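# Stow earphones in chest drawer and close it

## Task

Place the coiled earphones inside the small chest's open drawer, then push that drawer closed, with the chest still standing upright at the end.

## Robot and tools

Robot: two seven-joint arms, left_arm and right_arm, each with a parallel gripper and a wrist camera (cam_left_wrist, cam_right_wrist, both 896x504 pixels). left_arm's fingers can fold: grip parts with the outer quarter of the pads near the fingertips. Nearer the palm, the fingers may wrap, hold a narrow part loosely, or squeeze a wide one too hard. A fingertip pushed against a surface folds easily unless fully closed, so contact may go unnoticed and the next grip can fail. right_arm's fingers are rigid.

Frame: the scene frame has its origin at table-top height midway between the nominal bases, +x out over the table, +y toward left_arm, +z up. Real bases: left_arm at (-0.009, +0.290, 0) m, right_arm at (+0.017, -0.393, 0) m, both nearly unrotated. Gripper axes: fingers point along its +z, they open and close along its y. end_effector_position (m) is the spot between the pads when shut; fingertips extend about 33 mm past it at gaps up to 40 mm, about 9 mm when wide open. Reported poses may be a few cm off, more at long reach.

Row layout (used by execute_actions and move): one flat list of 18 numbers covering both arms, each in [-1, 1]: left dx, dy, dz, rx, ry, rz, gripper position, force_limit, speed, then the same nine for right. The six pose numbers are an offset, not a pose: measured from that arm's Hand target as it stood when the action or move began, along scene axes, with 1.0 = 0.6 m for dx/dy/dz and 1.0 = 180 degrees for the rotation vector rx/ry/rz (the gripper turns about its own position). Sending the same offset again moves further. All zeros re-requests the current Hand target. Gripper numbers are absolute commands, not offsets: always resend the values you want kept, since 0 is itself a command.

Gripper: position +1 is 140 mm open, the pads meet near -0.8, and -1 closes until blocked. force_limit from -1 (about 14 N) through 0 (40 N) to +1 (58 N) for slow closes on parts up to 40 mm; speed -1 is about 30 mm/s, 0 about 140, +1 about 250, and faster closes grip much harder. Both start at +1. For gentle holds use a low force_limit and slow speed. To tighten, raise force_limit and nudge position (-1 to -0.98); to loosen, open and reclose slowly.

execute_actions: actions is a list of actions; each action is a list of up to 15 rows, one per 1/30 s step, and a short action repeats its last row. Every row in an action counts from that action's starting Hand target. cameras: list of names, ["all"], or [] ; images come by default only when actions is empty.

move: target is one 18-number row or a list of up to 15 rows; every row is an offset from the same starting Hand targets, not chained. speed in m/s (0.002 to 2, default 0.25; rotation capped at twice that in rad/s and at 2.5 rad/s), one value or one per target. blend in m rounds corners at intermediate targets (0 = stop at each). The whole move is capped at 10 s. Paths are straight and do not avoid obstacles or the other arm; faster moves overshoot and hit harder. Finger changes for later targets are applied on arrival. blocking=false returns after about 0.5 s while it runs. The result adds a move: line, such as done, off_target, moving, held or fault, plus limits (paced = pose clipped, held = steps withheld).

wait: seconds 0 to 10; arms keep their last command, a running move continues. stop: brakes a running move (fingers continue). zoom_image: camera and region [x0, y0, x1, y1] in pixels of that camera's latest image, at most 504 by 504. clear_fault: arm name; clears a reported torque or force fault. finished_scene: scene = this scene's number; irreversible, so call it only when the earphones are in, the drawer is shut and the chest stands.

Control notes: each step the commanded pose is clipped to 70 mm and 16 degrees from the measured one; the result's Hand target is the clipped command, and the gripper often rests a little short. To stop pressing on something, command the target back beyond the gripper. Large wrist turns may swing the elbow.

Results: end_effector_position and end_effector_quat_wxyz per arm in the scene frame; Hand target; Tool commands; object_status (0 moving, 1 blocked while opening, 2 blocked while closing, i.e. likely holding, 3 reached target or pads met, held or not); position_measured in counts (3 open, ~75 = 100 mm, 139 = 60 mm, 200 = 20 mm, 230 pads touching). Joint torques, External joint torques (outside push toward larger angle lowers it) and Flange force along gripper x y z hint at contact but include weight, friction and error. Joint velocities within noise means still.

Avoid: dropping the earphones or letting anything leave the table; slamming the drawer or tipping the chest; hitting fixed objects or a camera stand behind the arms; the grippers, cameras or housings touching each other; squeezing hard on parts still resting on something. Faults: any joint contact torque at its limit (85 N m big joints, 11 N m wrist and forearm roll), 85 N net outside force, joint range overrun or overspeed stops the arm until clear_fault; release the grip first if it pins the arm. Sustained stretching, loads or pushing into unreachable poses can overheat a motor and brake the arm for 30 to 60 s. Loose objects may occasionally be nudged by outside disturbances.

Each tool is called after ">>>" as a command line: name --argument value for each argument, lists and objects as JSON in quotes; but a table of rows of numbers goes row by row, as --pt "numbers of a row", without its own name.

## Session

>>> execute_actions --actions '[]'

Scene clock: 0.00 s.
left_arm: end_effector_position=(+0.2385, -0.1299, +0.3164) position_measured=3 object_status=3 end_effector_quat_wxyz=(+0.071, +0.439, +0.730, -0.519) | right_arm: end_effector_position=(+0.0790, -0.8383, +0.3041) position_measured=3 object_status=3 end_effector_quat_wxyz=(-0.424, +0.693, -0.582, +0.046)
Joint positions: left_arm=[-1.619 -0.814 1.019 -2.652 -0.598 2.433 2.395] | right_arm=[-1.781 0.29 -0.019 -1.619 0.493 1.168 -1.942]
Joint velocities: within noise
Joint torques (N m): no reading
External joint torques (N m): no reading
Flange force (N): no reading
Hand target: left_arm +0.2385, -0.1299, +0.3164; +0.071, +0.439, +0.730, -0.519 | right_arm +0.0790, -0.8383, +0.3041; -0.424, +0.693, -0.582, +0.046
Tool commands: left_gripper/position=+1.0 left_gripper/force_limit=+1.0 left_gripper/speed=+1.0 right_gripper/position=+1.0 right_gripper/force_limit=+1.0 right_gripper/speed=+1.0

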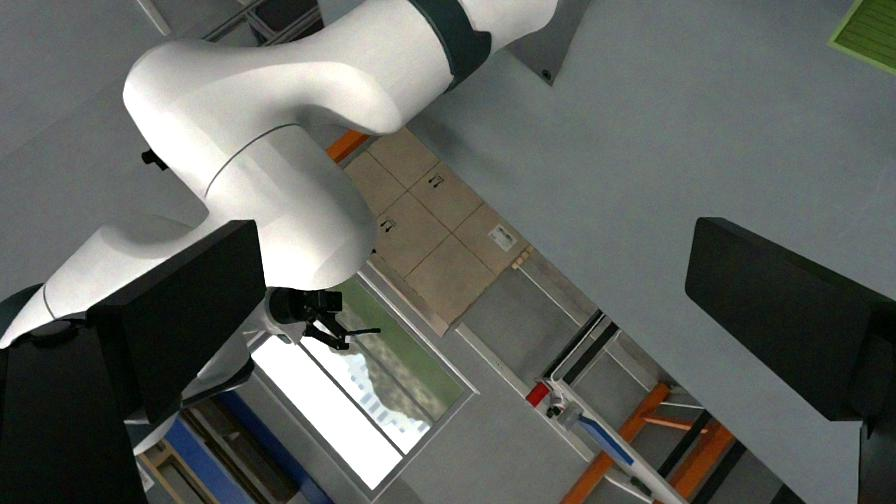

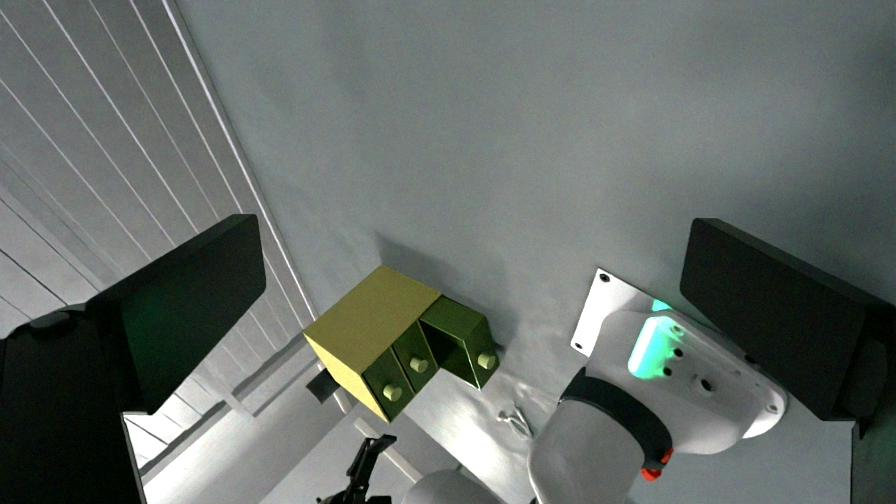

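>>> move --target '[0.02,0.5,0.3,0.364,0.05,0.308,1,1,1,0,0,0,0,0,0,1,1,1]' --cameras '["all"]'

Scene clock: 25.77 s.
left_arm: end_effector_position=(+0.2509, +0.1693, +0.4967) position_measured=3 object_status=3 end_effector_quat_wxyz=(+0.001, +0.004, +1.000, -0.001) | right_arm: end_effector_position=(+0.0790, -0.8383, +0.3041) position_measured=3 object_status=3 end_effector_quat_wxyz=(-0.424, +0.693, -0.582, +0.046)
Joint positions: left_arm=[-0.29 -0.722 -0.062 -1.997 -0.044 1.28 1.206] | right_arm=[-1.781 0.29 -0.019 -1.619 0.493 1.168 -1.942]
Joint velocities: left_arm=[0.003 0.001 0.001 -0.001 0.001 -0.004 -0.004] | right_arm=[within noise]
Joint torques (N m): left_arm=[0.12 -3.1 0.35 21.05 0.93 2.29 -0.19] | right_arm=[0.28 -39.8 0.59 22.19 2.2 0.14 -0.13]
External joint torques (N m): left_arm=[0.11 1.15 -0.46 -0.21 0.18 -0.18 -0.19] | right_arm=[0.41 0.37 0.15 -0.48 -0.01 0.08 -0.05]
Flange force (N): left_arm=[-2.1 -1.8 -1.3] | right_arm=[-0.1 0.3 1.9]
Hand target: left_arm +0.2505, +0.1701, +0.4964; +0.000, +0.000, +1.000, +0.001 | right_arm +0.0790, -0.8383, +0.3041; -0.424, +0.693, -0.582, +0.046
Off the commanded pose: left_arm 0.001 m, 1 deg | right_arm 0.000 m, 0 deg.
move: done

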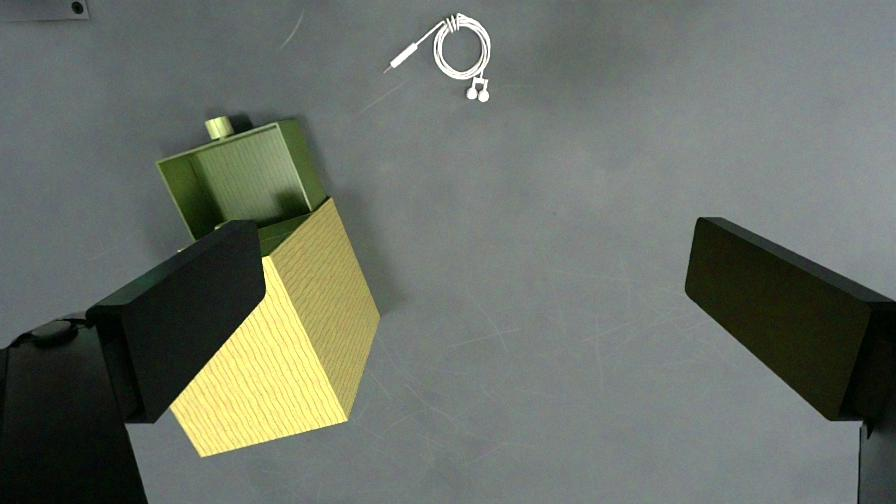

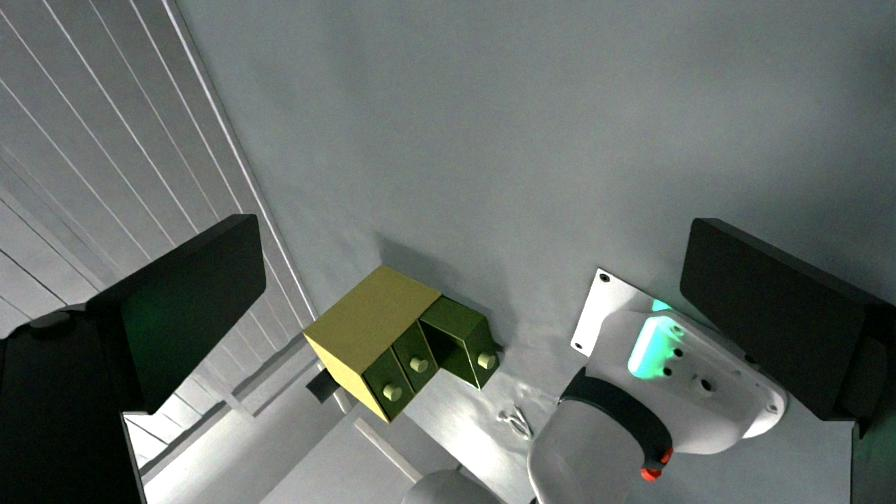

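>>> move --target '[-0.03,0.025,-0.45,0,0,0,0.3,-1,0,0,0,0,0,0,0,1,1,1]' --cameras '["cam_left_wrist"]'

Scene clock: 47.50 s.
left_arm: end_effector_position=(+0.2322, +0.1860, +0.2271) position_measured=91 object_status=3 end_effector_quat_wxyz=(+0.000, -0.002, +1.000, +0.002) | right_arm: end_effector_position=(+0.0790, -0.8383, +0.3041) position_measured=3 object_status=3 end_effector_quat_wxyz=(-0.424, +0.693, -0.582, +0.046)
Joint positions: left_arm=[-0.314 -0.98 -0.063 -2.842 -0.051 1.861 1.209] | right_arm=[-1.781 0.29 -0.019 -1.619 0.493 1.168 -1.942]
Joint velocities: left_arm=[0.001 0 0.001 0 0.001 0.004 -0.002] | right_arm=[within noise]
Joint torques (N m): left_arm=[-0.55 0.84 1.11 23.73 0.94 2.86 0.06] | right_arm=[0.26 -39.73 0.57 22.22 2.19 0.13 -0.1]
External joint torques (N m): left_arm=[-0.54 1.11 0.78 -0.83 0.19 0.42 0.06] | right_arm=[0.18 0.46 -0.05 -0.44 -0.04 0.08 -0.02]
Flange force (N): left_arm=[-4.2 -0.4 3.4] | right_arm=[0.1 0.5 1.3]
Hand target: left_arm +0.2325, +0.1851, +0.2264; +0.000, +0.000, +1.000, +0.001 | right_arm +0.0790, -0.8383, +0.3041; -0.424, +0.693, -0.582, +0.046
Off the commanded pose: left_arm 0.001 m, 0 deg | right_arm 0.000 m, 0 deg.
move: done
Images, in order (width x height): cam_left_wrist 896x504.

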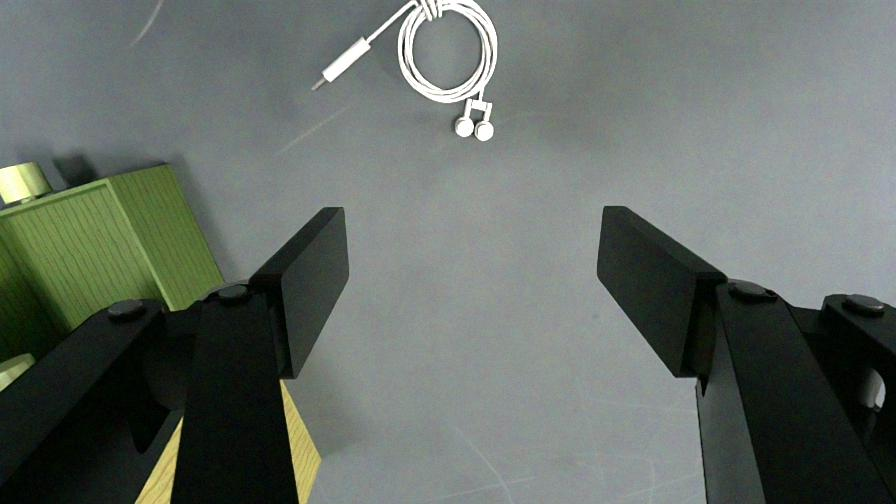

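>>> move --target '[-0.118,0.0,-0.2,0,0,0,0.3,-1,0,0,0,0,0,0,0,1,1,1]' --cameras '["cam_left_wrist"]'

Scene clock: 60.60 s.
left_arm: end_effector_position=(+0.1623, +0.1860, +0.1069) position_measured=91 object_status=3 end_effector_quat_wxyz=(-0.042, -0.005, +0.999, +0.025) | right_arm: end_effector_position=(+0.0790, -0.8383, +0.3041) position_measured=3 object_status=3 end_effector_quat_wxyz=(-0.424, +0.693, -0.582, +0.046)
Joint positions: left_arm=[0.48 -1.77 -1.138 -3.031 -1.081 1.264 1.936] | right_arm=[-1.781 0.29 -0.019 -1.619 0.493 1.168 -1.942]
Joint velocities: left_arm=[0 0 0.001 0.001 0 -0.001 0.007] | right_arm=[within noise]
Joint torques (N m): left_arm=[0.47 12.63 13.46 7.47 0.82 2.01 0.18] | right_arm=[0.32 -39.77 0.58 22.24 2.2 0.13 -0.12]
External joint torques (N m): left_arm=[0.44 -0.12 0.17 -0.49 -0.25 -0.26 0.17] | right_arm=[0.34 0.56 0.04 -0.52 -0.04 0.07 -0.04]
Flange force (N): left_arm=[-0.7 1.3 -0.3] | right_arm=[0.2 0.5 1.6]
Hand target: left_arm +0.1617, +0.1851, +0.1064; +0.000, +0.000, +1.000, +0.001 | right_arm +0.0790, -0.8383, +0.3041; -0.424, +0.693, -0.582, +0.046
Off the commanded pose: left_arm 0.001 m, 6 deg | right_arm 0.000 m, 0 deg.
joint read past its limit (left arm) — joint 4 (elbow), lower limit, where the elbow is as bent as it goes.
joint sent to its limit (left arm) — joint 2 (shoulder), lower limit; joint 4 (elbow), lower limit, where the elbow is as bent as it goes. The joint targets are off in orientation, not in position.
move: off_target (left_arm)
Images, in order (width x height): cam_left_wrist 896x504.

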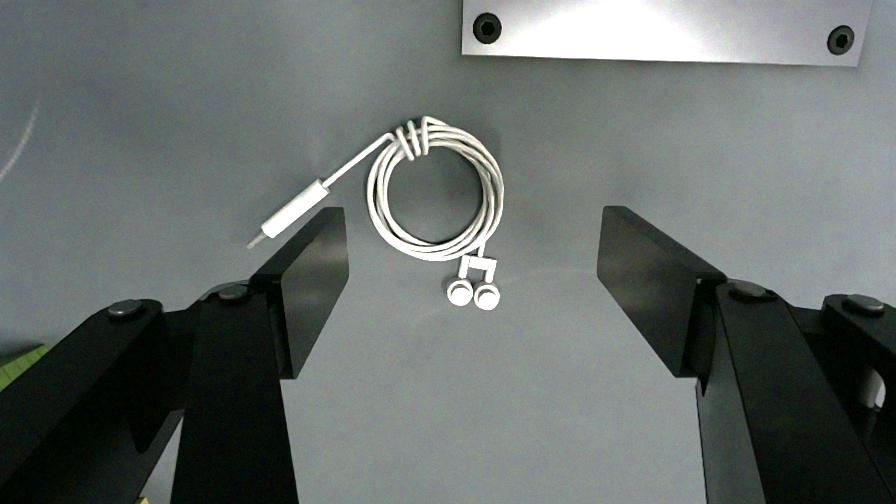

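>>> move --pt "0.2 0.52 0.6 0 0 0 0.3 -1 0 0.45 0.23 0.16 -0.03 0.1 -0.1 0.3 -1 0" --pt "0.2 0.52 0.6 0 0 0 0.3 -1 0 0.6 0.7 0.2 -0.082 0.279 -0.285 0.3 -1 0" --blend 0.1 --cameras '["all"]'

Scene clock: 82.43 s.
left_arm: end_effector_position=(+0.2832, +0.4965, +0.4665) position_measured=91 object_status=3 end_effector_quat_wxyz=(+0.002, -0.003, +1.000, +0.001) | right_arm: end_effector_position=(+0.4385, -0.4197, +0.4237) position_measured=91 object_status=3 end_effector_quat_wxyz=(-0.002, -0.385, +0.923, -0.001)
Joint positions: left_arm=[1.276 -0.633 -0.395 -1.969 -0.236 1.384 2.448] | right_arm=[-1.789 -1.125 0.83 -1.874 0.838 1.104 -0.086]
Joint velocities: left_arm=[within noise] | right_arm=[0.001 0.001 0.001 -0.001 0.002 0.001 0.007]
Joint torques (N m): left_arm=[-0.09 -4.95 7.46 21.61 1.53 2.22 0.18] | right_arm=[-0.24 20.59 -23.34 11.08 0.9 2.38 0.2]
External joint torques (N m): left_arm=[-0.09 1.1 0.74 -0.17 0.65 -0.26 0.18] | right_arm=[-0.29 -0.3 -0.99 -0.52 0.24 -0.22 0.2]
Flange force (N): left_arm=[0.1 2.8 -1.6] | right_arm=[1.2 2.6 1.0]
Hand target: left_arm +0.2817, +0.4971, +0.4664; +0.000, +0.000, +1.000, +0.001 | right_arm +0.4390, -0.4183, +0.4241; +0.000, -0.382, +0.924, -0.001
Off the commanded pose: left_arm 0.002 m, 0 deg | right_arm 0.002 m, 0 deg.
move: done

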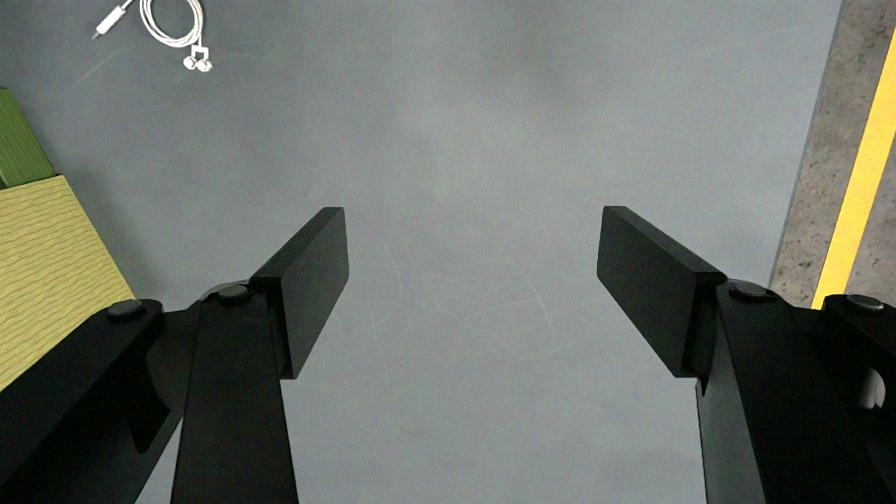

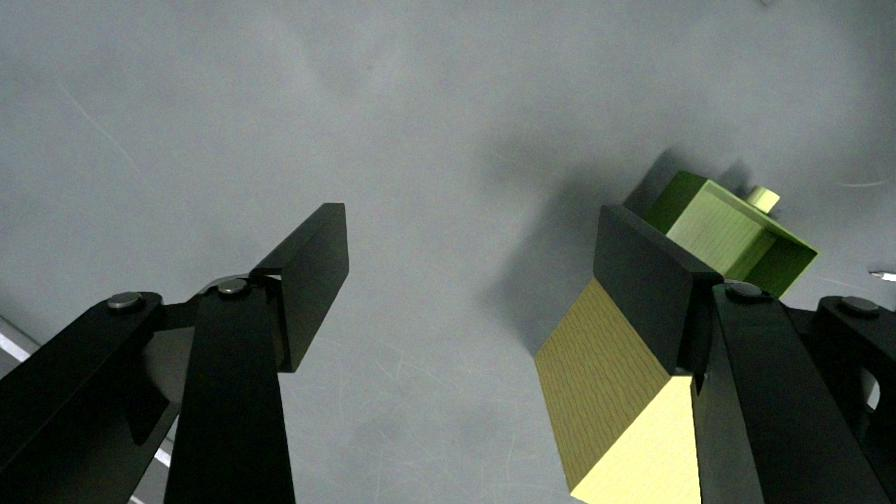

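>>> move --pt "0 0 0 0 0 0 0.3 -1 0 -0.25 0.6 0 0 0 -0.04 0.3 -1 0" --pt "0 0 0 0 0 0 0.3 -1 0 -0.4 0.83 -0.28 0 0 -0.083 0.3 -1 0" --blend 0.08 --cameras '["all"]'

>>> move --target '[0,0,0,0,0,0,0.3,-1,0,-0.065,0.155,-0.18,0,0,0,0.3,-1,0]' --cameras '["all"]'

Scene clock: 102.83 s.
left_arm: end_effector_position=(+0.2832, +0.4965, +0.4665) position_measured=91 object_status=3 end_effector_quat_wxyz=(+0.002, -0.003, +1.000, +0.001) | right_arm: end_effector_position=(+0.2691, -0.0306, +0.3817) position_measured=91 object_status=3 end_effector_quat_wxyz=(-0.002, -0.371, +0.929, -0.010)
Joint positions: left_arm=[1.276 -0.633 -0.395 -1.969 -0.236 1.384 2.448] | right_arm=[-1.305 -1.663 0.588 -1.862 1.272 0.616 0.684]
Joint velocities: left_arm=[within noise] | right_arm=[-0.002 0 -0.001 0 0 0 -0.007]
Joint torques (N m): left_arm=[-0.06 -4.94 7.51 21.6 1.54 2.2 0.19] | right_arm=[-0.1 36.48 -20.09 -2.27 0.06 2.48 -0.28]
External joint torques (N m): left_arm=[-0.11 0.99 0.72 -0.08 0.65 -0.26 0.19] | right_arm=[0.05 0.39 -0.95 -0.75 -0.3 -0.05 -0.28]
Flange force (N): left_arm=[0.2 2.7 -1.8] | right_arm=[3.9 -1.1 0.3]
Hand target: left_arm +0.2817, +0.4971, +0.4664; +0.000, +0.000, +1.000, +0.001 | right_arm +0.2696, -0.0320, +0.3825; -0.001, -0.372, +0.928, -0.011 (not the last commanded pose)
Off the commanded pose: left_arm 0.002 m, 0 deg | right_arm 0.181 m, 14 deg.
move: held (right_arm; a check stopped the path); path passed 1 of 2 targets; limits=held
pose unreachable (right arm): on one or more control steps of this call, first in action 0 (counted from 0), this arm could not follow its commanded pose, so it was not sent that pose on those steps. It may still have moved: this result reports where it is.
cause: moving toward the commanded pose would bring a part of the arm too close to another arm (a part of this arm just beyond joint 5 (forearm roll) and a part of the left arm just beyond its joint 4 (elbow), 19 mm apart when this arm was first held).

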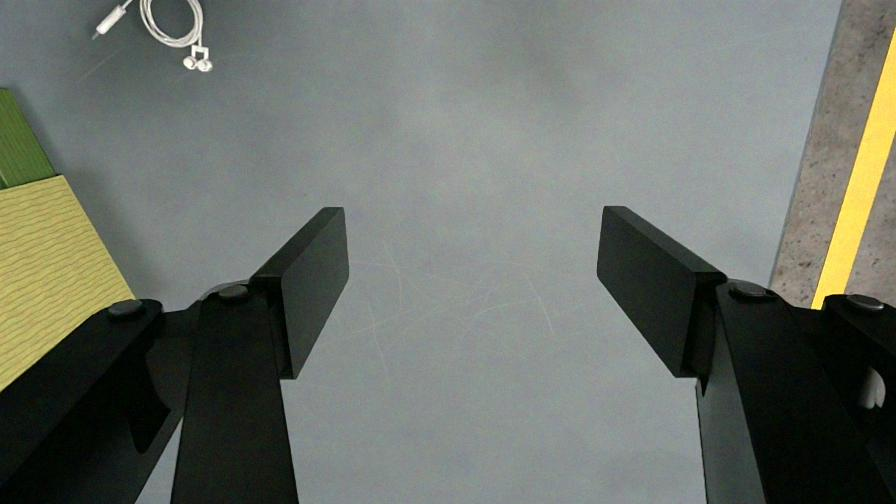

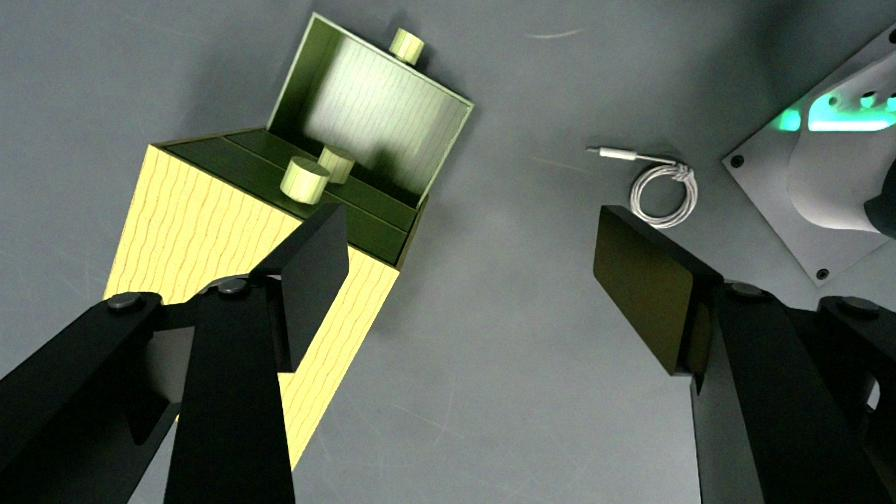

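Scene clock: 103.57 s.
left_arm: end_effector_position=(+0.2832, +0.4965, +0.4665) position_measured=91 object_status=3 end_effector_quat_wxyz=(+0.002, -0.003, +1.000, +0.001) | right_arm: end_effector_position=(+0.2612, -0.0161, +0.3613) position_measured=91 object_status=3 end_effector_quat_wxyz=(-0.003, -0.380, +0.925, -0.010)
Joint positions: left_arm=[1.276 -0.633 -0.395 -1.969 -0.236 1.384 2.448] | right_arm=[-1.277 -1.715 0.603 -1.895 1.317 0.616 0.709]
Joint torques (N m): left_arm=[-0.09 -4.9 7.49 21.58 1.55 2.21 0.15] | right_arm=[-0.01 36.83 -20.18 -2.94 0.05 2.46 -0.29]
External joint torques (N m): left_arm=[-0.1 1.11 0.76 -0.13 0.67 -0.25 0.15] | right_arm=[0.02 0.37 -0.71 -0.79 -0.32 -0.06 -0.29]
Flange force (N): left_arm=[0.0 2.9 -1.8] | right_arm=[3.7 -1.3 0.4]
Hand target: left_arm +0.2817, +0.4971, +0.4664; +0.000, +0.000, +1.000, +0.001 | right_arm +0.2612, -0.0174, +0.3619; -0.003, -0.381, +0.925, -0.011 (not the last commanded pose)
Off the commanded pose: left_arm 0.002 m, 0 deg | right_arm 0.120 m, 1 deg.
move: held (right_arm; a check stopped the path); limits=held
pose unreachable (right arm): on one or more control steps of this call, first in action 0 (counted from 0), this arm could not follow its commanded pose, so it was not sent that pose on those steps. It may still have moved: this result reports where it is.
cause: moving toward the commanded pose would bring a part of the arm too close to another arm (a part of this arm just beyond joint 5 (forearm roll) and a part of the left arm just beyond its joint 4 (elbow), 16 mm apart when this arm was first held).

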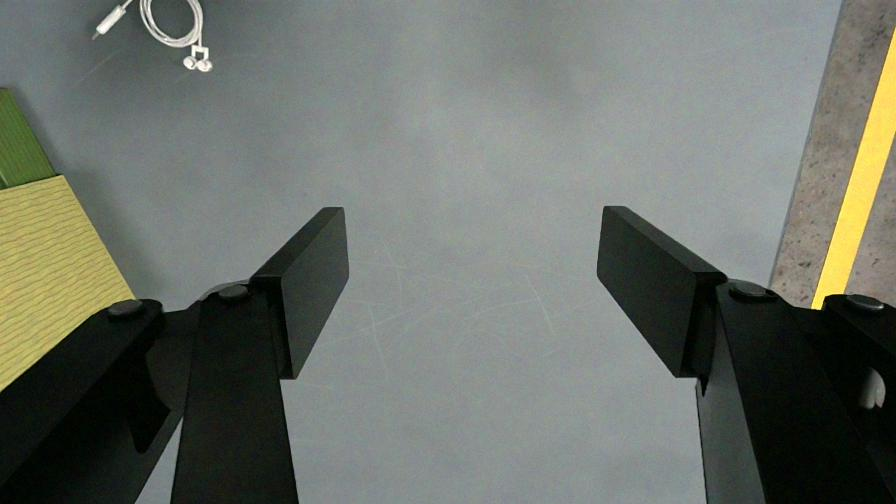

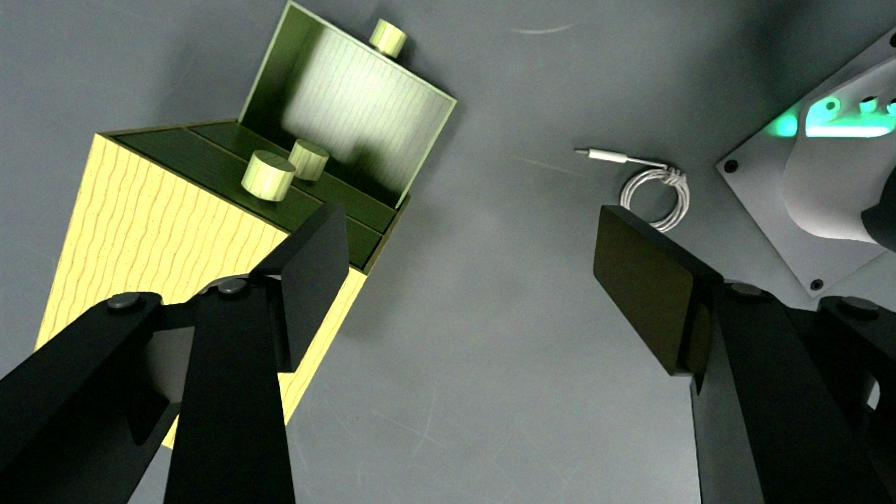

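>>> move --target '[-0.35,0.58,0.05,0,0,0.3,0.3,-1,0,0,0,0,0,0,0,0.3,-1,0]'

>>> move --target '[0,0,0,0,0,0,0.3,-1,0,-0.173,0.338,-0.27,0,0,-0.07,0.3,-1,0]' --cameras '["all"]'

Scene clock: 113.27 s.
left_arm: end_effector_position=(+0.0728, +0.8454, +0.4971) position_measured=91 object_status=3 end_effector_quat_wxyz=(+0.002, -0.451, +0.893, +0.001) | right_arm: end_effector_position=(+0.2612, -0.0161, +0.3613) position_measured=91 object_status=3 end_effector_quat_wxyz=(-0.003, -0.380, +0.925, -0.010)
Joint positions: left_arm=[1.672 0.136 -0.257 -1.174 0.033 1.31 2.039] | right_arm=[-1.277 -1.715 0.603 -1.895 1.317 0.616 0.709]
Joint velocities: left_arm=[0 0 0.001 0 0 0 -0.006] | right_arm=[within noise]
Joint torques (N m): left_arm=[-0.66 -33.25 0.05 21.38 1.5 2.18 -0.38] | right_arm=[-0.02 36.83 -20.16 -2.9 0.05 2.47 -0.27]
External joint torques (N m): left_arm=[-0.64 0.14 0.89 -0.16 0.68 -0.27 -0.38] | right_arm=[-0.1 0.49 -0.69 -0.84 -0.33 -0.04 -0.27]
Flange force (N): left_arm=[-1.6 -0.1 -1.0] | right_arm=[3.6 -1.5 0.1]
Hand target: left_arm +0.0717, +0.8451, +0.4964; +0.000, -0.454, +0.891, +0.001 | right_arm +0.2612, -0.0174, +0.3619; -0.003, -0.381, +0.925, -0.011
Off the commanded pose: left_arm 0.001 m, 1 deg | right_arm 0.001 m, 0 deg.
move: done

Scene clock: 114.97 s.
left_arm: end_effector_position=(+0.0728, +0.8454, +0.4971) position_measured=91 object_status=3 end_effector_quat_wxyz=(+0.002, -0.452, +0.892, +0.001) | right_arm: end_effector_position=(+0.1611, +0.1501, +0.2198) position_measured=91 object_status=3 end_effector_quat_wxyz=(-0.027, -0.371, +0.928, -0.011)
Joint positions: left_arm=[1.672 0.136 -0.257 -1.174 0.033 1.31 2.037] | right_arm=[-0.901 -1.768 0.957 -1.826 1.611 0.876 1.311]
Joint velocities: left_arm=[within noise] | right_arm=[-0.001 0 -0.001 0 0 -0.001 -0.008]
Joint torques (N m): left_arm=[-0.43 -33.33 -0.26 21.39 1.5 2.19 -0.21] | right_arm=[-0.04 38.33 -27.23 -5.98 0.29 2.18 -0.39]
External joint torques (N m): left_arm=[-0.5 0.09 0.5 -0.18 0.66 -0.25 -0.21] | right_arm=[-0.01 0.26 -0.8 -0.88 -0.29 -0.14 -0.39]
Flange force (N): left_arm=[-1.1 -0.1 -0.7] | right_arm=[3.5 -2.8 -0.3]
Hand target: left_arm +0.0717, +0.8451, +0.4964; +0.000, -0.454, +0.891, +0.001 | right_arm +0.1611, +0.1484, +0.2204; -0.028, -0.373, +0.927, -0.012 (not the last commanded pose)
Off the commanded pose: left_arm 0.001 m, 0 deg | right_arm 0.041 m, 12 deg.
move: held (right_arm; a check stopped the path); limits=held
pose unreachable (right arm): on one or more control steps of this call, first in action 0 (counted from 0), this arm could not follow its commanded pose, so it was not sent that pose on those steps. It may still have moved: this result reports where it is.
cause: moving toward the commanded pose would bring a part of the arm too close to another arm (a part of this arm just beyond joint 5 (forearm roll) and a part of the left arm just beyond its joint 2 (shoulder), 36 mm apart when this arm was first held).

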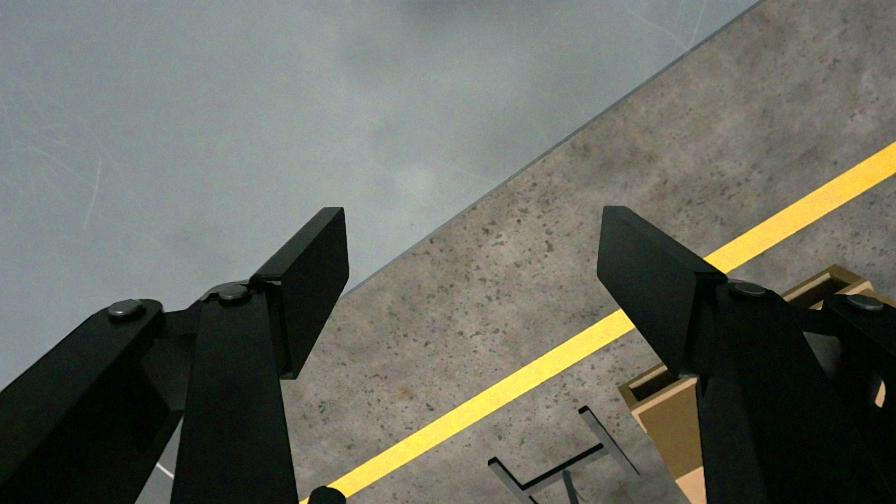

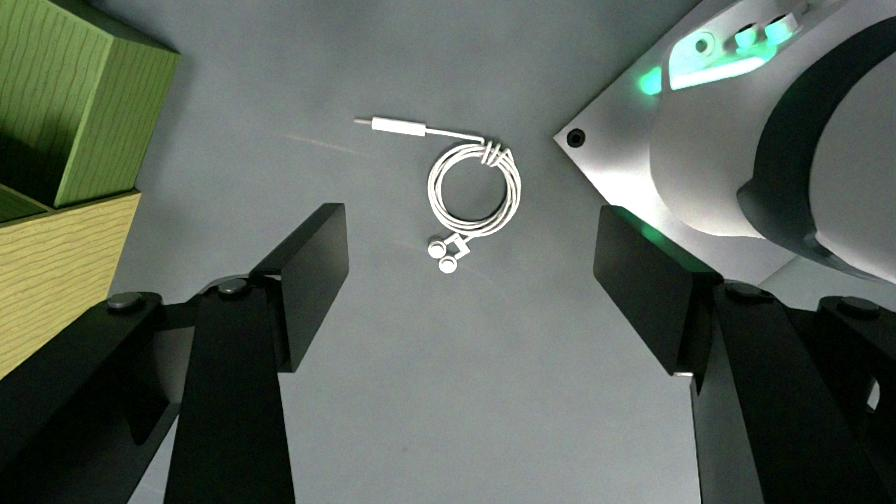

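>>> move --target '[0,0,0,0,0,0,0.3,-1,0,0.01,0.017,-0.16,0.0127,-0.0134,0.024,0.3,-1,0]' --speed 0.12 --cameras '["cam_right_wrist"]'

Scene clock: 129.73 s.
left_arm: end_effector_position=(+0.0728, +0.8454, +0.4971) position_measured=91 object_status=3 end_effector_quat_wxyz=(+0.002, -0.452, +0.892, +0.001) | right_arm: end_effector_position=(+0.1671, +0.1571, +0.1246) position_measured=91 object_status=3 end_effector_quat_wxyz=(-0.002, -0.404, +0.915, -0.005)
Joint positions: left_arm=[1.672 0.136 -0.257 -1.174 0.033 1.31 2.037] | right_arm=[-0.71 -1.771 1.218 -1.972 1.616 1.166 1.258]
Joint velocities: left_arm=[within noise] | right_arm=[0.001 0 0.001 0.001 0.001 0.004 -0.004]
Joint torques (N m): left_arm=[-0.38 -33.26 -0.25 21.38 1.48 2.2 -0.22] | right_arm=[0.85 33.12 -30.23 -4.88 0.93 2.55 -0.29]
External joint torques (N m): left_arm=[-0.53 0.11 0.44 -0.18 0.63 -0.26 -0.22] | right_arm=[0.85 0.06 -0.24 -1.14 0.22 0.1 -0.29]
Flange force (N): left_arm=[-1.2 -0.2 -0.7] | right_arm=[5.9 -2.0 1.7]
Hand target: left_arm +0.0717, +0.8451, +0.4964; +0.000, -0.454, +0.891, +0.001 | right_arm +0.1671, +0.1586, +0.1244; -0.001, -0.408, +0.913, -0.002
Off the commanded pose: left_arm 0.001 m, 0 deg | right_arm 0.001 m, 1 deg.
joint sent to its limit (right arm) — joint 2 (shoulder), lower limit. The joint targets still meet the commanded pose.
move: done
Images, in order (width x height): cam_right_wrist 896x504.

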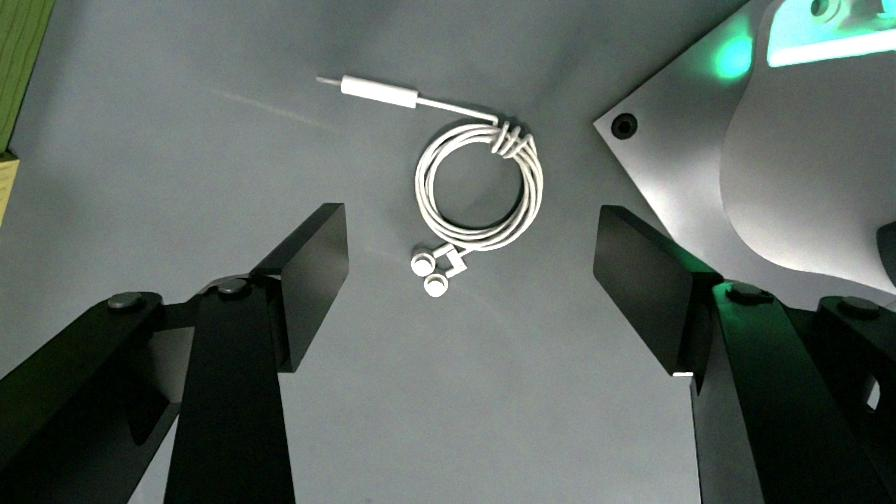

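>>> move --target '[0,0,0,0,0,0,0.3,-1,0,-0.007,0.010,-0.107,0,0,0,0.3,-1,0]' --speed 0.1 --cameras '["cam_right_wrist"]'

Scene clock: 136.27 s.
left_arm: end_effector_position=(+0.0728, +0.8454, +0.4971) position_measured=91 object_status=3 end_effector_quat_wxyz=(+0.002, -0.452, +0.892, +0.001) | right_arm: end_effector_position=(+0.1606, +0.1581, +0.0853) position_measured=91 object_status=3 end_effector_quat_wxyz=(-0.009, -0.411, +0.912, -0.006)
Joint positions: left_arm=[1.672 0.136 -0.257 -1.174 0.033 1.31 2.037] | right_arm=[-0.668 -1.77 1.308 -1.991 1.641 1.234 1.258]
Joint torques (N m): left_arm=[-0.42 -33.25 -0.21 21.38 1.48 2.2 -0.26] | right_arm=[-0.23 32.53 -31.8 -4.49 0.68 2.35 -0.04]
External joint torques (N m): left_arm=[-0.36 0.16 0.66 -0.17 0.66 -0.25 -0.26] | right_arm=[-0.28 0.4 -1.08 -0.58 -0.04 -0.07 -0.04]
Flange force (N): left_arm=[-1.2 0.1 -0.8] | right_arm=[0.9 -1.0 -2.2]
Hand target: left_arm +0.0717, +0.8451, +0.4964; +0.000, -0.454, +0.891, +0.001 | right_arm +0.1608, +0.1574, +0.0860; -0.009, -0.411, +0.912, -0.007 (not the last commanded pose)
Off the commanded pose: left_arm 0.001 m, 0 deg | right_arm 0.026 m, 1 deg.
move: held (right_arm; a check stopped the path); limits=held
pose unreachable (right arm): on one or more control steps of this call, first in action 0 (counted from 0), this arm could not follow its commanded pose, so it was not sent that pose on those steps. It may still have moved: this result reports where it is.
cause: moving toward the commanded pose would bring a part of the arm too close to another arm (a part of this arm just beyond joint 5 (forearm roll) and a part of the left arm just beyond its joint 1 (waist), at the place that arm is still heading or pushing toward).
Images, in order (width x height): cam_right_wrist 896x504.

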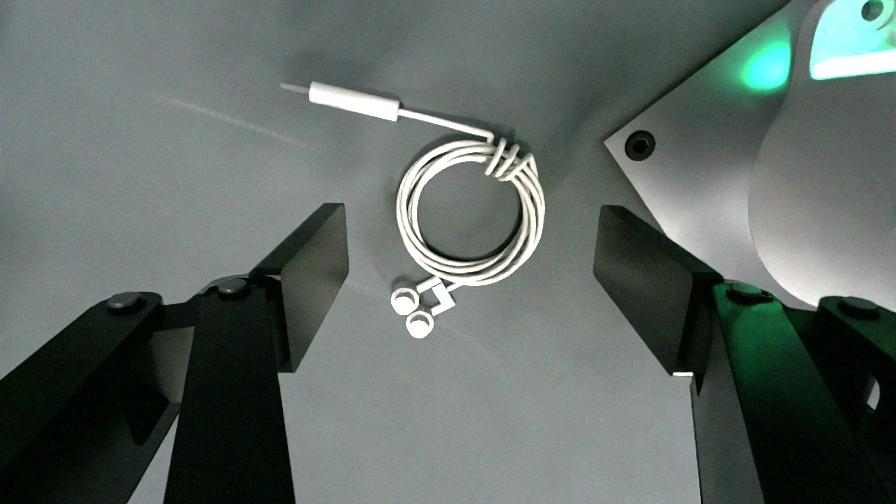

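>>> move --target '[0,0,0,0,0,0,0.3,-1,0,0,0.008,-0.045,0.013,0,0.055,0.3,-1,0]' --speed 0.08 --cameras '["cam_right_wrist"]'

Scene clock: 144.00 s.
left_arm: end_effector_position=(+0.0728, +0.8454, +0.4971) position_measured=91 object_status=3 end_effector_quat_wxyz=(+0.002, -0.452, +0.892, +0.001) | right_arm: end_effector_position=(+0.1595, +0.1575, +0.0695) position_measured=91 object_status=3 end_effector_quat_wxyz=(-0.008, -0.441, +0.898, +0.000)
Joint positions: left_arm=[1.672 0.136 -0.257 -1.174 0.033 1.31 2.037] | right_arm=[-0.645 -1.77 1.347 -2.016 1.662 1.269 1.19]
Joint torques (N m): left_arm=[-0.4 -33.23 -0.26 21.38 1.48 2.18 -0.24] | right_arm=[-0.05 31.43 -32.02 -4.32 0.74 2.36 0.11]
External joint torques (N m): left_arm=[-0.34 -0.04 0.61 -0.06 0.66 -0.27 -0.24] | right_arm=[0 0.13 -1.16 -0.39 -0.02 -0.06 0.11]
Flange force (N): left_arm=[-1.0 0.1 -1.1] | right_arm=[1.1 -0.2 -2.1]
Hand target: left_arm +0.0717, +0.8451, +0.4964; +0.000, -0.454, +0.891, +0.001 | right_arm +0.1596, +0.1575, +0.0701; -0.008, -0.439, +0.898, +0.000 (not the last commanded pose)
Off the commanded pose: left_arm 0.001 m, 0 deg | right_arm 0.012 m, 6 deg.
move: held (right_arm; a check stopped the path); limits=held
pose unreachable (right arm): on one or more control steps of this call, first in action 0 (counted from 0), this arm could not follow its commanded pose, so it was not sent that pose on those steps. It may still have moved: this result reports where it is.
cause: moving toward the commanded pose would bring a part of the arm too close to another arm (a part of this arm just beyond joint 5 (forearm roll) and a part of the left arm just beyond its joint 1 (waist), at the place that arm is still heading or pushing toward).
Images, in order (width x height): cam_right_wrist 896x504.

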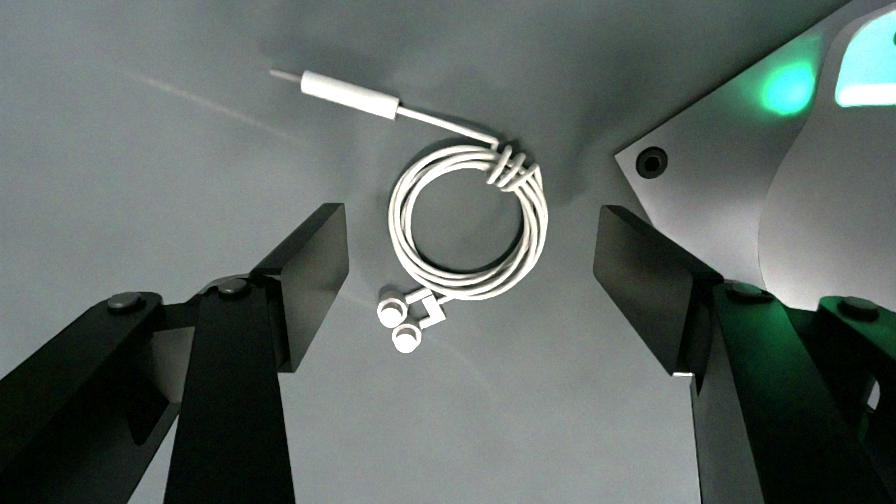

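>>> move --pt "0 0 0 0 0 0 0.3 -1 0 -0.006 -0.006 0.01 0.08 -0.062 0.02 0.3 -1 0" --pt "0 0 0 0 0 0 0.3 -1 0 -0.006 -0.002 -0.035 0.08 -0.062 0.02 0.3 -1 0" --speed 0.08 --cameras '["cam_right_wrist"]'

Scene clock: 155.93 s.
left_arm: end_effector_position=(+0.0728, +0.8454, +0.4971) position_measured=91 object_status=3 end_effector_quat_wxyz=(+0.002, -0.452, +0.892, +0.001) | right_arm: end_effector_position=(+0.1566, +0.1544, +0.0491) position_measured=91 object_status=3 end_effector_quat_wxyz=(+0.133, -0.461, +0.875, +0.068)
Joint positions: left_arm=[1.672 0.136 -0.257 -1.174 0.033 1.31 2.037] | right_arm=[-0.302 -1.77 1.526 -2.341 1.809 1.673 1.134]
Joint velocities: left_arm=[within noise] | right_arm=[0 -0.001 0 0 0.002 0.005 -0.001]
Joint torques (N m): left_arm=[-0.42 -33.24 -0.19 21.38 1.48 2.19 -0.18] | right_arm=[0.85 22.47 -30.03 -3.91 1.19 3.2 -0.2]
External joint torques (N m): left_arm=[-0.51 0.18 0.56 -0.21 0.64 -0.26 -0.18] | right_arm=[0.77 -0.01 -0.35 -0.05 0.14 0.14 -0.19]
Flange force (N): left_arm=[-1.2 0.0 -0.7] | right_arm=[2.3 0.2 -0.7]
Hand target: left_arm +0.0717, +0.8451, +0.4964; +0.000, -0.454, +0.891, +0.001 | right_arm +0.1560, +0.1563, +0.0491; +0.134, -0.463, +0.873, +0.070
Off the commanded pose: left_arm 0.001 m, 0 deg | right_arm 0.002 m, 0 deg.
joint sent to its limit (right arm) — joint 2 (shoulder), lower limit. The joint targets still meet the commanded pose.
move: done
Images, in order (width x height): cam_right_wrist 896x504.

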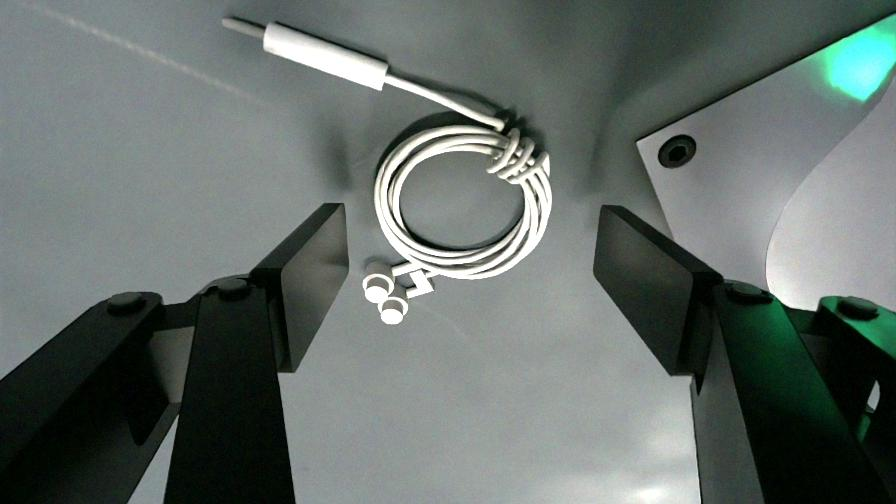

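>>> move --target '[0,0,0,0,0,0,0.3,-1,0,-0.01,-0.022,-0.022,0,0,0,0.15,-1,-1]' --speed 0.06 --cameras '["cam_right_wrist"]'

Scene clock: 164.50 s.
left_arm: end_effector_position=(+0.0728, +0.8454, +0.4971) position_measured=91 object_status=3 end_effector_quat_wxyz=(+0.002, -0.452, +0.892, +0.001) | right_arm: end_effector_position=(+0.1497, +0.1421, +0.0357) position_measured=110 object_status=3 end_effector_quat_wxyz=(+0.132, -0.461, +0.875, +0.068)
Joint positions: left_arm=[1.672 0.136 -0.257 -1.174 0.033 1.31 2.037] | right_arm=[-0.253 -1.77 1.566 -2.383 1.829 1.695 1.134]
Joint velocities: left_arm=[within noise] | right_arm=[0.001 0.001 0.001 -0.001 0.002 0.004 -0.001]
Joint torques (N m): left_arm=[-0.43 -33.23 -0.24 21.38 1.5 2.19 -0.26] | right_arm=[0.84 21.3 -29.52 -5.05 1.29 3.19 -0.27]
External joint torques (N m): left_arm=[-0.45 0.23 0.56 -0.21 0.66 -0.27 -0.26] | right_arm=[0.83 0 -0.45 -0.83 0.25 0.14 -0.26]
Flange force (N): left_arm=[-1.5 0.1 -0.9] | right_arm=[4.6 -1.0 -1.6]
Hand target: left_arm +0.0717, +0.8451, +0.4964; +0.000, -0.454, +0.891, +0.001 | right_arm +0.1500, +0.1431, +0.0359; +0.134, -0.463, +0.873, +0.070
Off the commanded pose: left_arm 0.001 m, 0 deg | right_arm 0.001 m, 0 deg.
joint sent to its limit (right arm) — joint 2 (shoulder), lower limit. The joint targets still meet the commanded pose.
move: done
Images, in order (width x height): cam_right_wrist 896x504.

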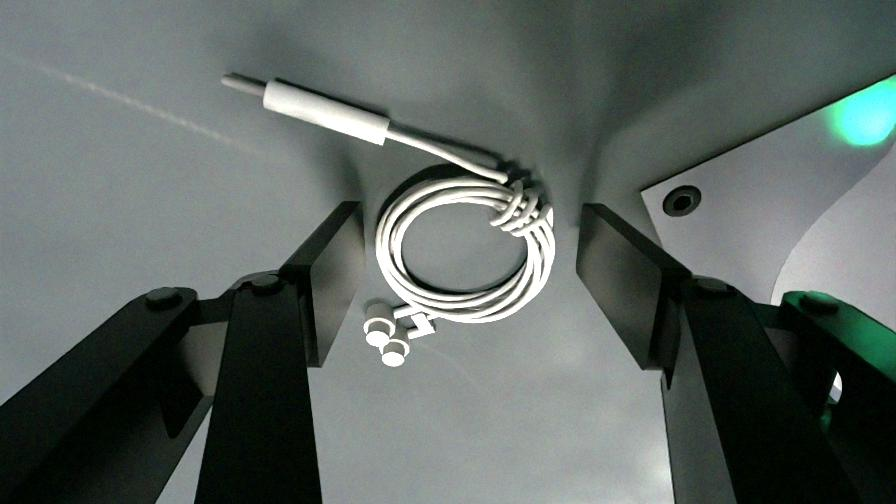

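>>> execute_actions --actions '[[[0,0,0,0,0,0,0.3,-1,0,0,0,0,0,0,0,-1,-1,-1]],[[0,0,0,0,0,0,0.3,-1,0,0,0,0,0,0,0,-1,-1,-1]],[[0,0,0,0,0,0,0.3,-1,0,0,0,0,0,0,0,-1,-1,-1]],[[0,0,0,0,0,0,0.3,-1,0,0,0,0,0,0,0,-1,-1,-1]]]' --cameras '["cam_right_wrist"]'

Scene clock: 170.97 s.
left_arm: end_effector_position=(+0.0728, +0.8454, +0.4971) position_measured=91 object_status=3 end_effector_quat_wxyz=(+0.002, -0.452, +0.892, +0.001) | right_arm: end_effector_position=(+0.1499, +0.1425, +0.0359) position_measured=214 object_status=0 end_effector_quat_wxyz=(+0.133, -0.461, +0.875, +0.069)
Joint positions: left_arm=[1.672 0.136 -0.257 -1.174 0.033 1.31 2.037] | right_arm=[-0.253 -1.77 1.566 -2.383 1.83 1.697 1.134]
Joint torques (N m): left_arm=[-0.45 -33.3 -0.22 21.39 1.48 2.19 -0.21] | right_arm=[0.7 21.31 -29.56 -5.06 1.21 3.07 -0.27]
External joint torques (N m): left_arm=[-0.48 -0.01 0.57 -0.11 0.65 -0.26 -0.21] | right_arm=[0.71 -0.01 -0.44 -0.84 0.16 0.01 -0.26]
External joint torques at the end of the 1st action: left_arm=[-0.48 -0.04 0.51 -0.13 0.64 -0.26 -0.2] | right_arm=[0.79 -0.02 -0.39 -0.99 0.24 0.1 -0.27]
External joint torques at the end of the 2nd action: left_arm=[-0.38 -0.15 0.59 -0.01 0.67 -0.26 -0.24] | right_arm=[0.96 -0.06 -0.48 -0.84 0.2 0.13 -0.25]
External joint torques at the end of the 3rd action: left_arm=[-0.35 -0.05 0.69 -0.04 0.66 -0.26 -0.22] | right_arm=[0.72 -0.02 -0.52 -0.89 0.15 0.02 -0.23]
Flange force (N): left_arm=[-1.0 -0.1 -0.9] | right_arm=[4.1 -1.1 -1.8]
Flange force at the end of the 1st action (N): left_arm=[-0.8 -0.2 -0.7] | right_arm=[4.9 -1.3 -1.6]
Flange force at the end of the 2nd action (N): left_arm=[-0.8 -0.1 -1.1] | right_arm=[4.9 -0.8 -1.8]
Flange force at the end of the 3rd action (N): left_arm=[-1.0 0.1 -1.1] | right_arm=[4.2 -1.1 -2.1]
Hand target: left_arm +0.0717, +0.8451, +0.4964; +0.000, -0.454, +0.891, +0.001 | right_arm +0.1500, +0.1431, +0.0359; +0.134, -0.463, +0.873, +0.070
Off the commanded pose: left_arm 0.001 m, 0 deg | right_arm 0.001 m, 0 deg.
joint sent to its limit (right arm) — joint 2 (shoulder), lower limit. The joint targets still meet the commanded pose.
Images, in order (width x height): cam_right_wrist 896x504.

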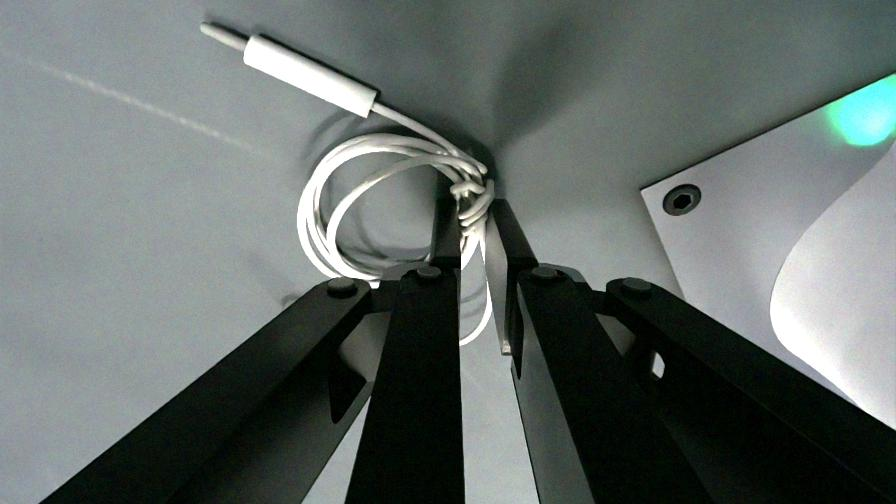

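>>> move --target '[0,0,0,0,0,0,0.3,-1,0,0.06,-0.09,0.15,0,0,0,-1,-1,-1]' --speed 0.1 --cameras '["all"]'

Scene clock: 175.83 s.
left_arm: end_effector_position=(+0.0728, +0.8454, +0.4971) position_measured=91 object_status=3 end_effector_quat_wxyz=(+0.002, -0.452, +0.892, +0.001) | right_arm: end_effector_position=(+0.1859, +0.0907, +0.1261) position_measured=214 object_status=2 end_effector_quat_wxyz=(+0.136, -0.460, +0.874, +0.071)
Joint positions: left_arm=[1.672 0.136 -0.257 -1.174 0.033 1.31 2.037] | right_arm=[-0.295 -1.714 1.349 -2.499 1.651 1.579 0.99]
Joint velocities: left_arm=[within noise] | right_arm=[0.001 0 0.001 0.001 -0.001 0 -0.007]
Joint torques (N m): left_arm=[-0.39 -33.18 -0.19 21.35 1.49 2.19 -0.19] | right_arm=[-0.27 20.56 -28.6 -0.19 0.87 2.8 -0.31]
External joint torques (N m): left_arm=[-0.41 0.11 0.61 -0.16 0.66 -0.27 -0.19] | right_arm=[-0.31 0.55 -1.3 -0.66 -0.3 -0.23 -0.3]
Flange force (N): left_arm=[-1.1 0.1 -0.8] | right_arm=[-0.3 -2.0 -4.6]
Hand target: left_arm +0.0717, +0.8451, +0.4964; +0.000, -0.454, +0.891, +0.001 | right_arm +0.1860, +0.0891, +0.1259; +0.134, -0.463, +0.873, +0.070
Off the commanded pose: left_arm 0.001 m, 0 deg | right_arm 0.002 m, 0 deg.
move: done

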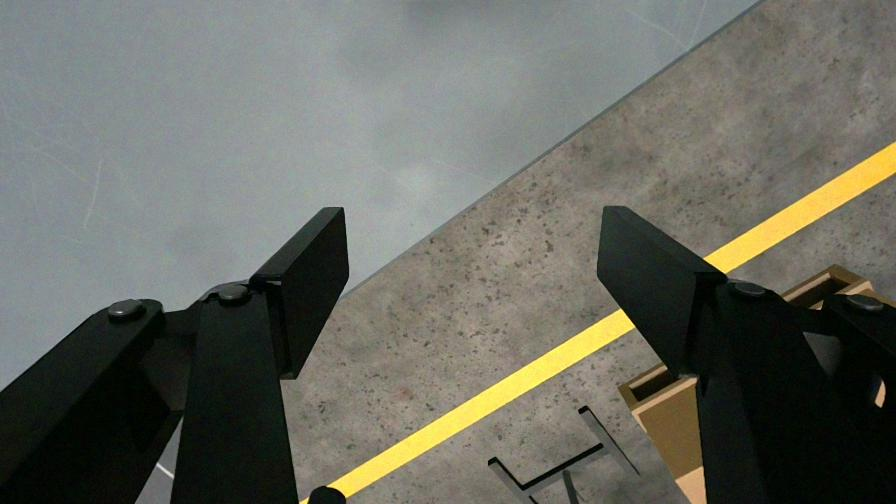

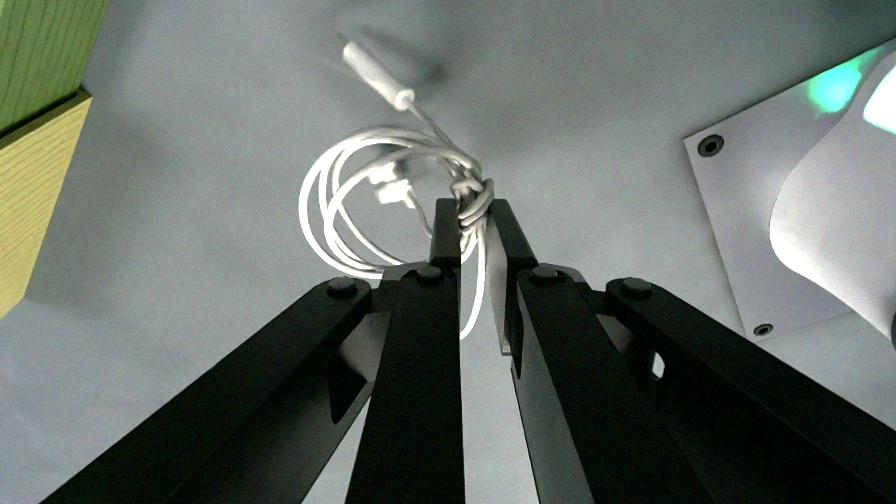

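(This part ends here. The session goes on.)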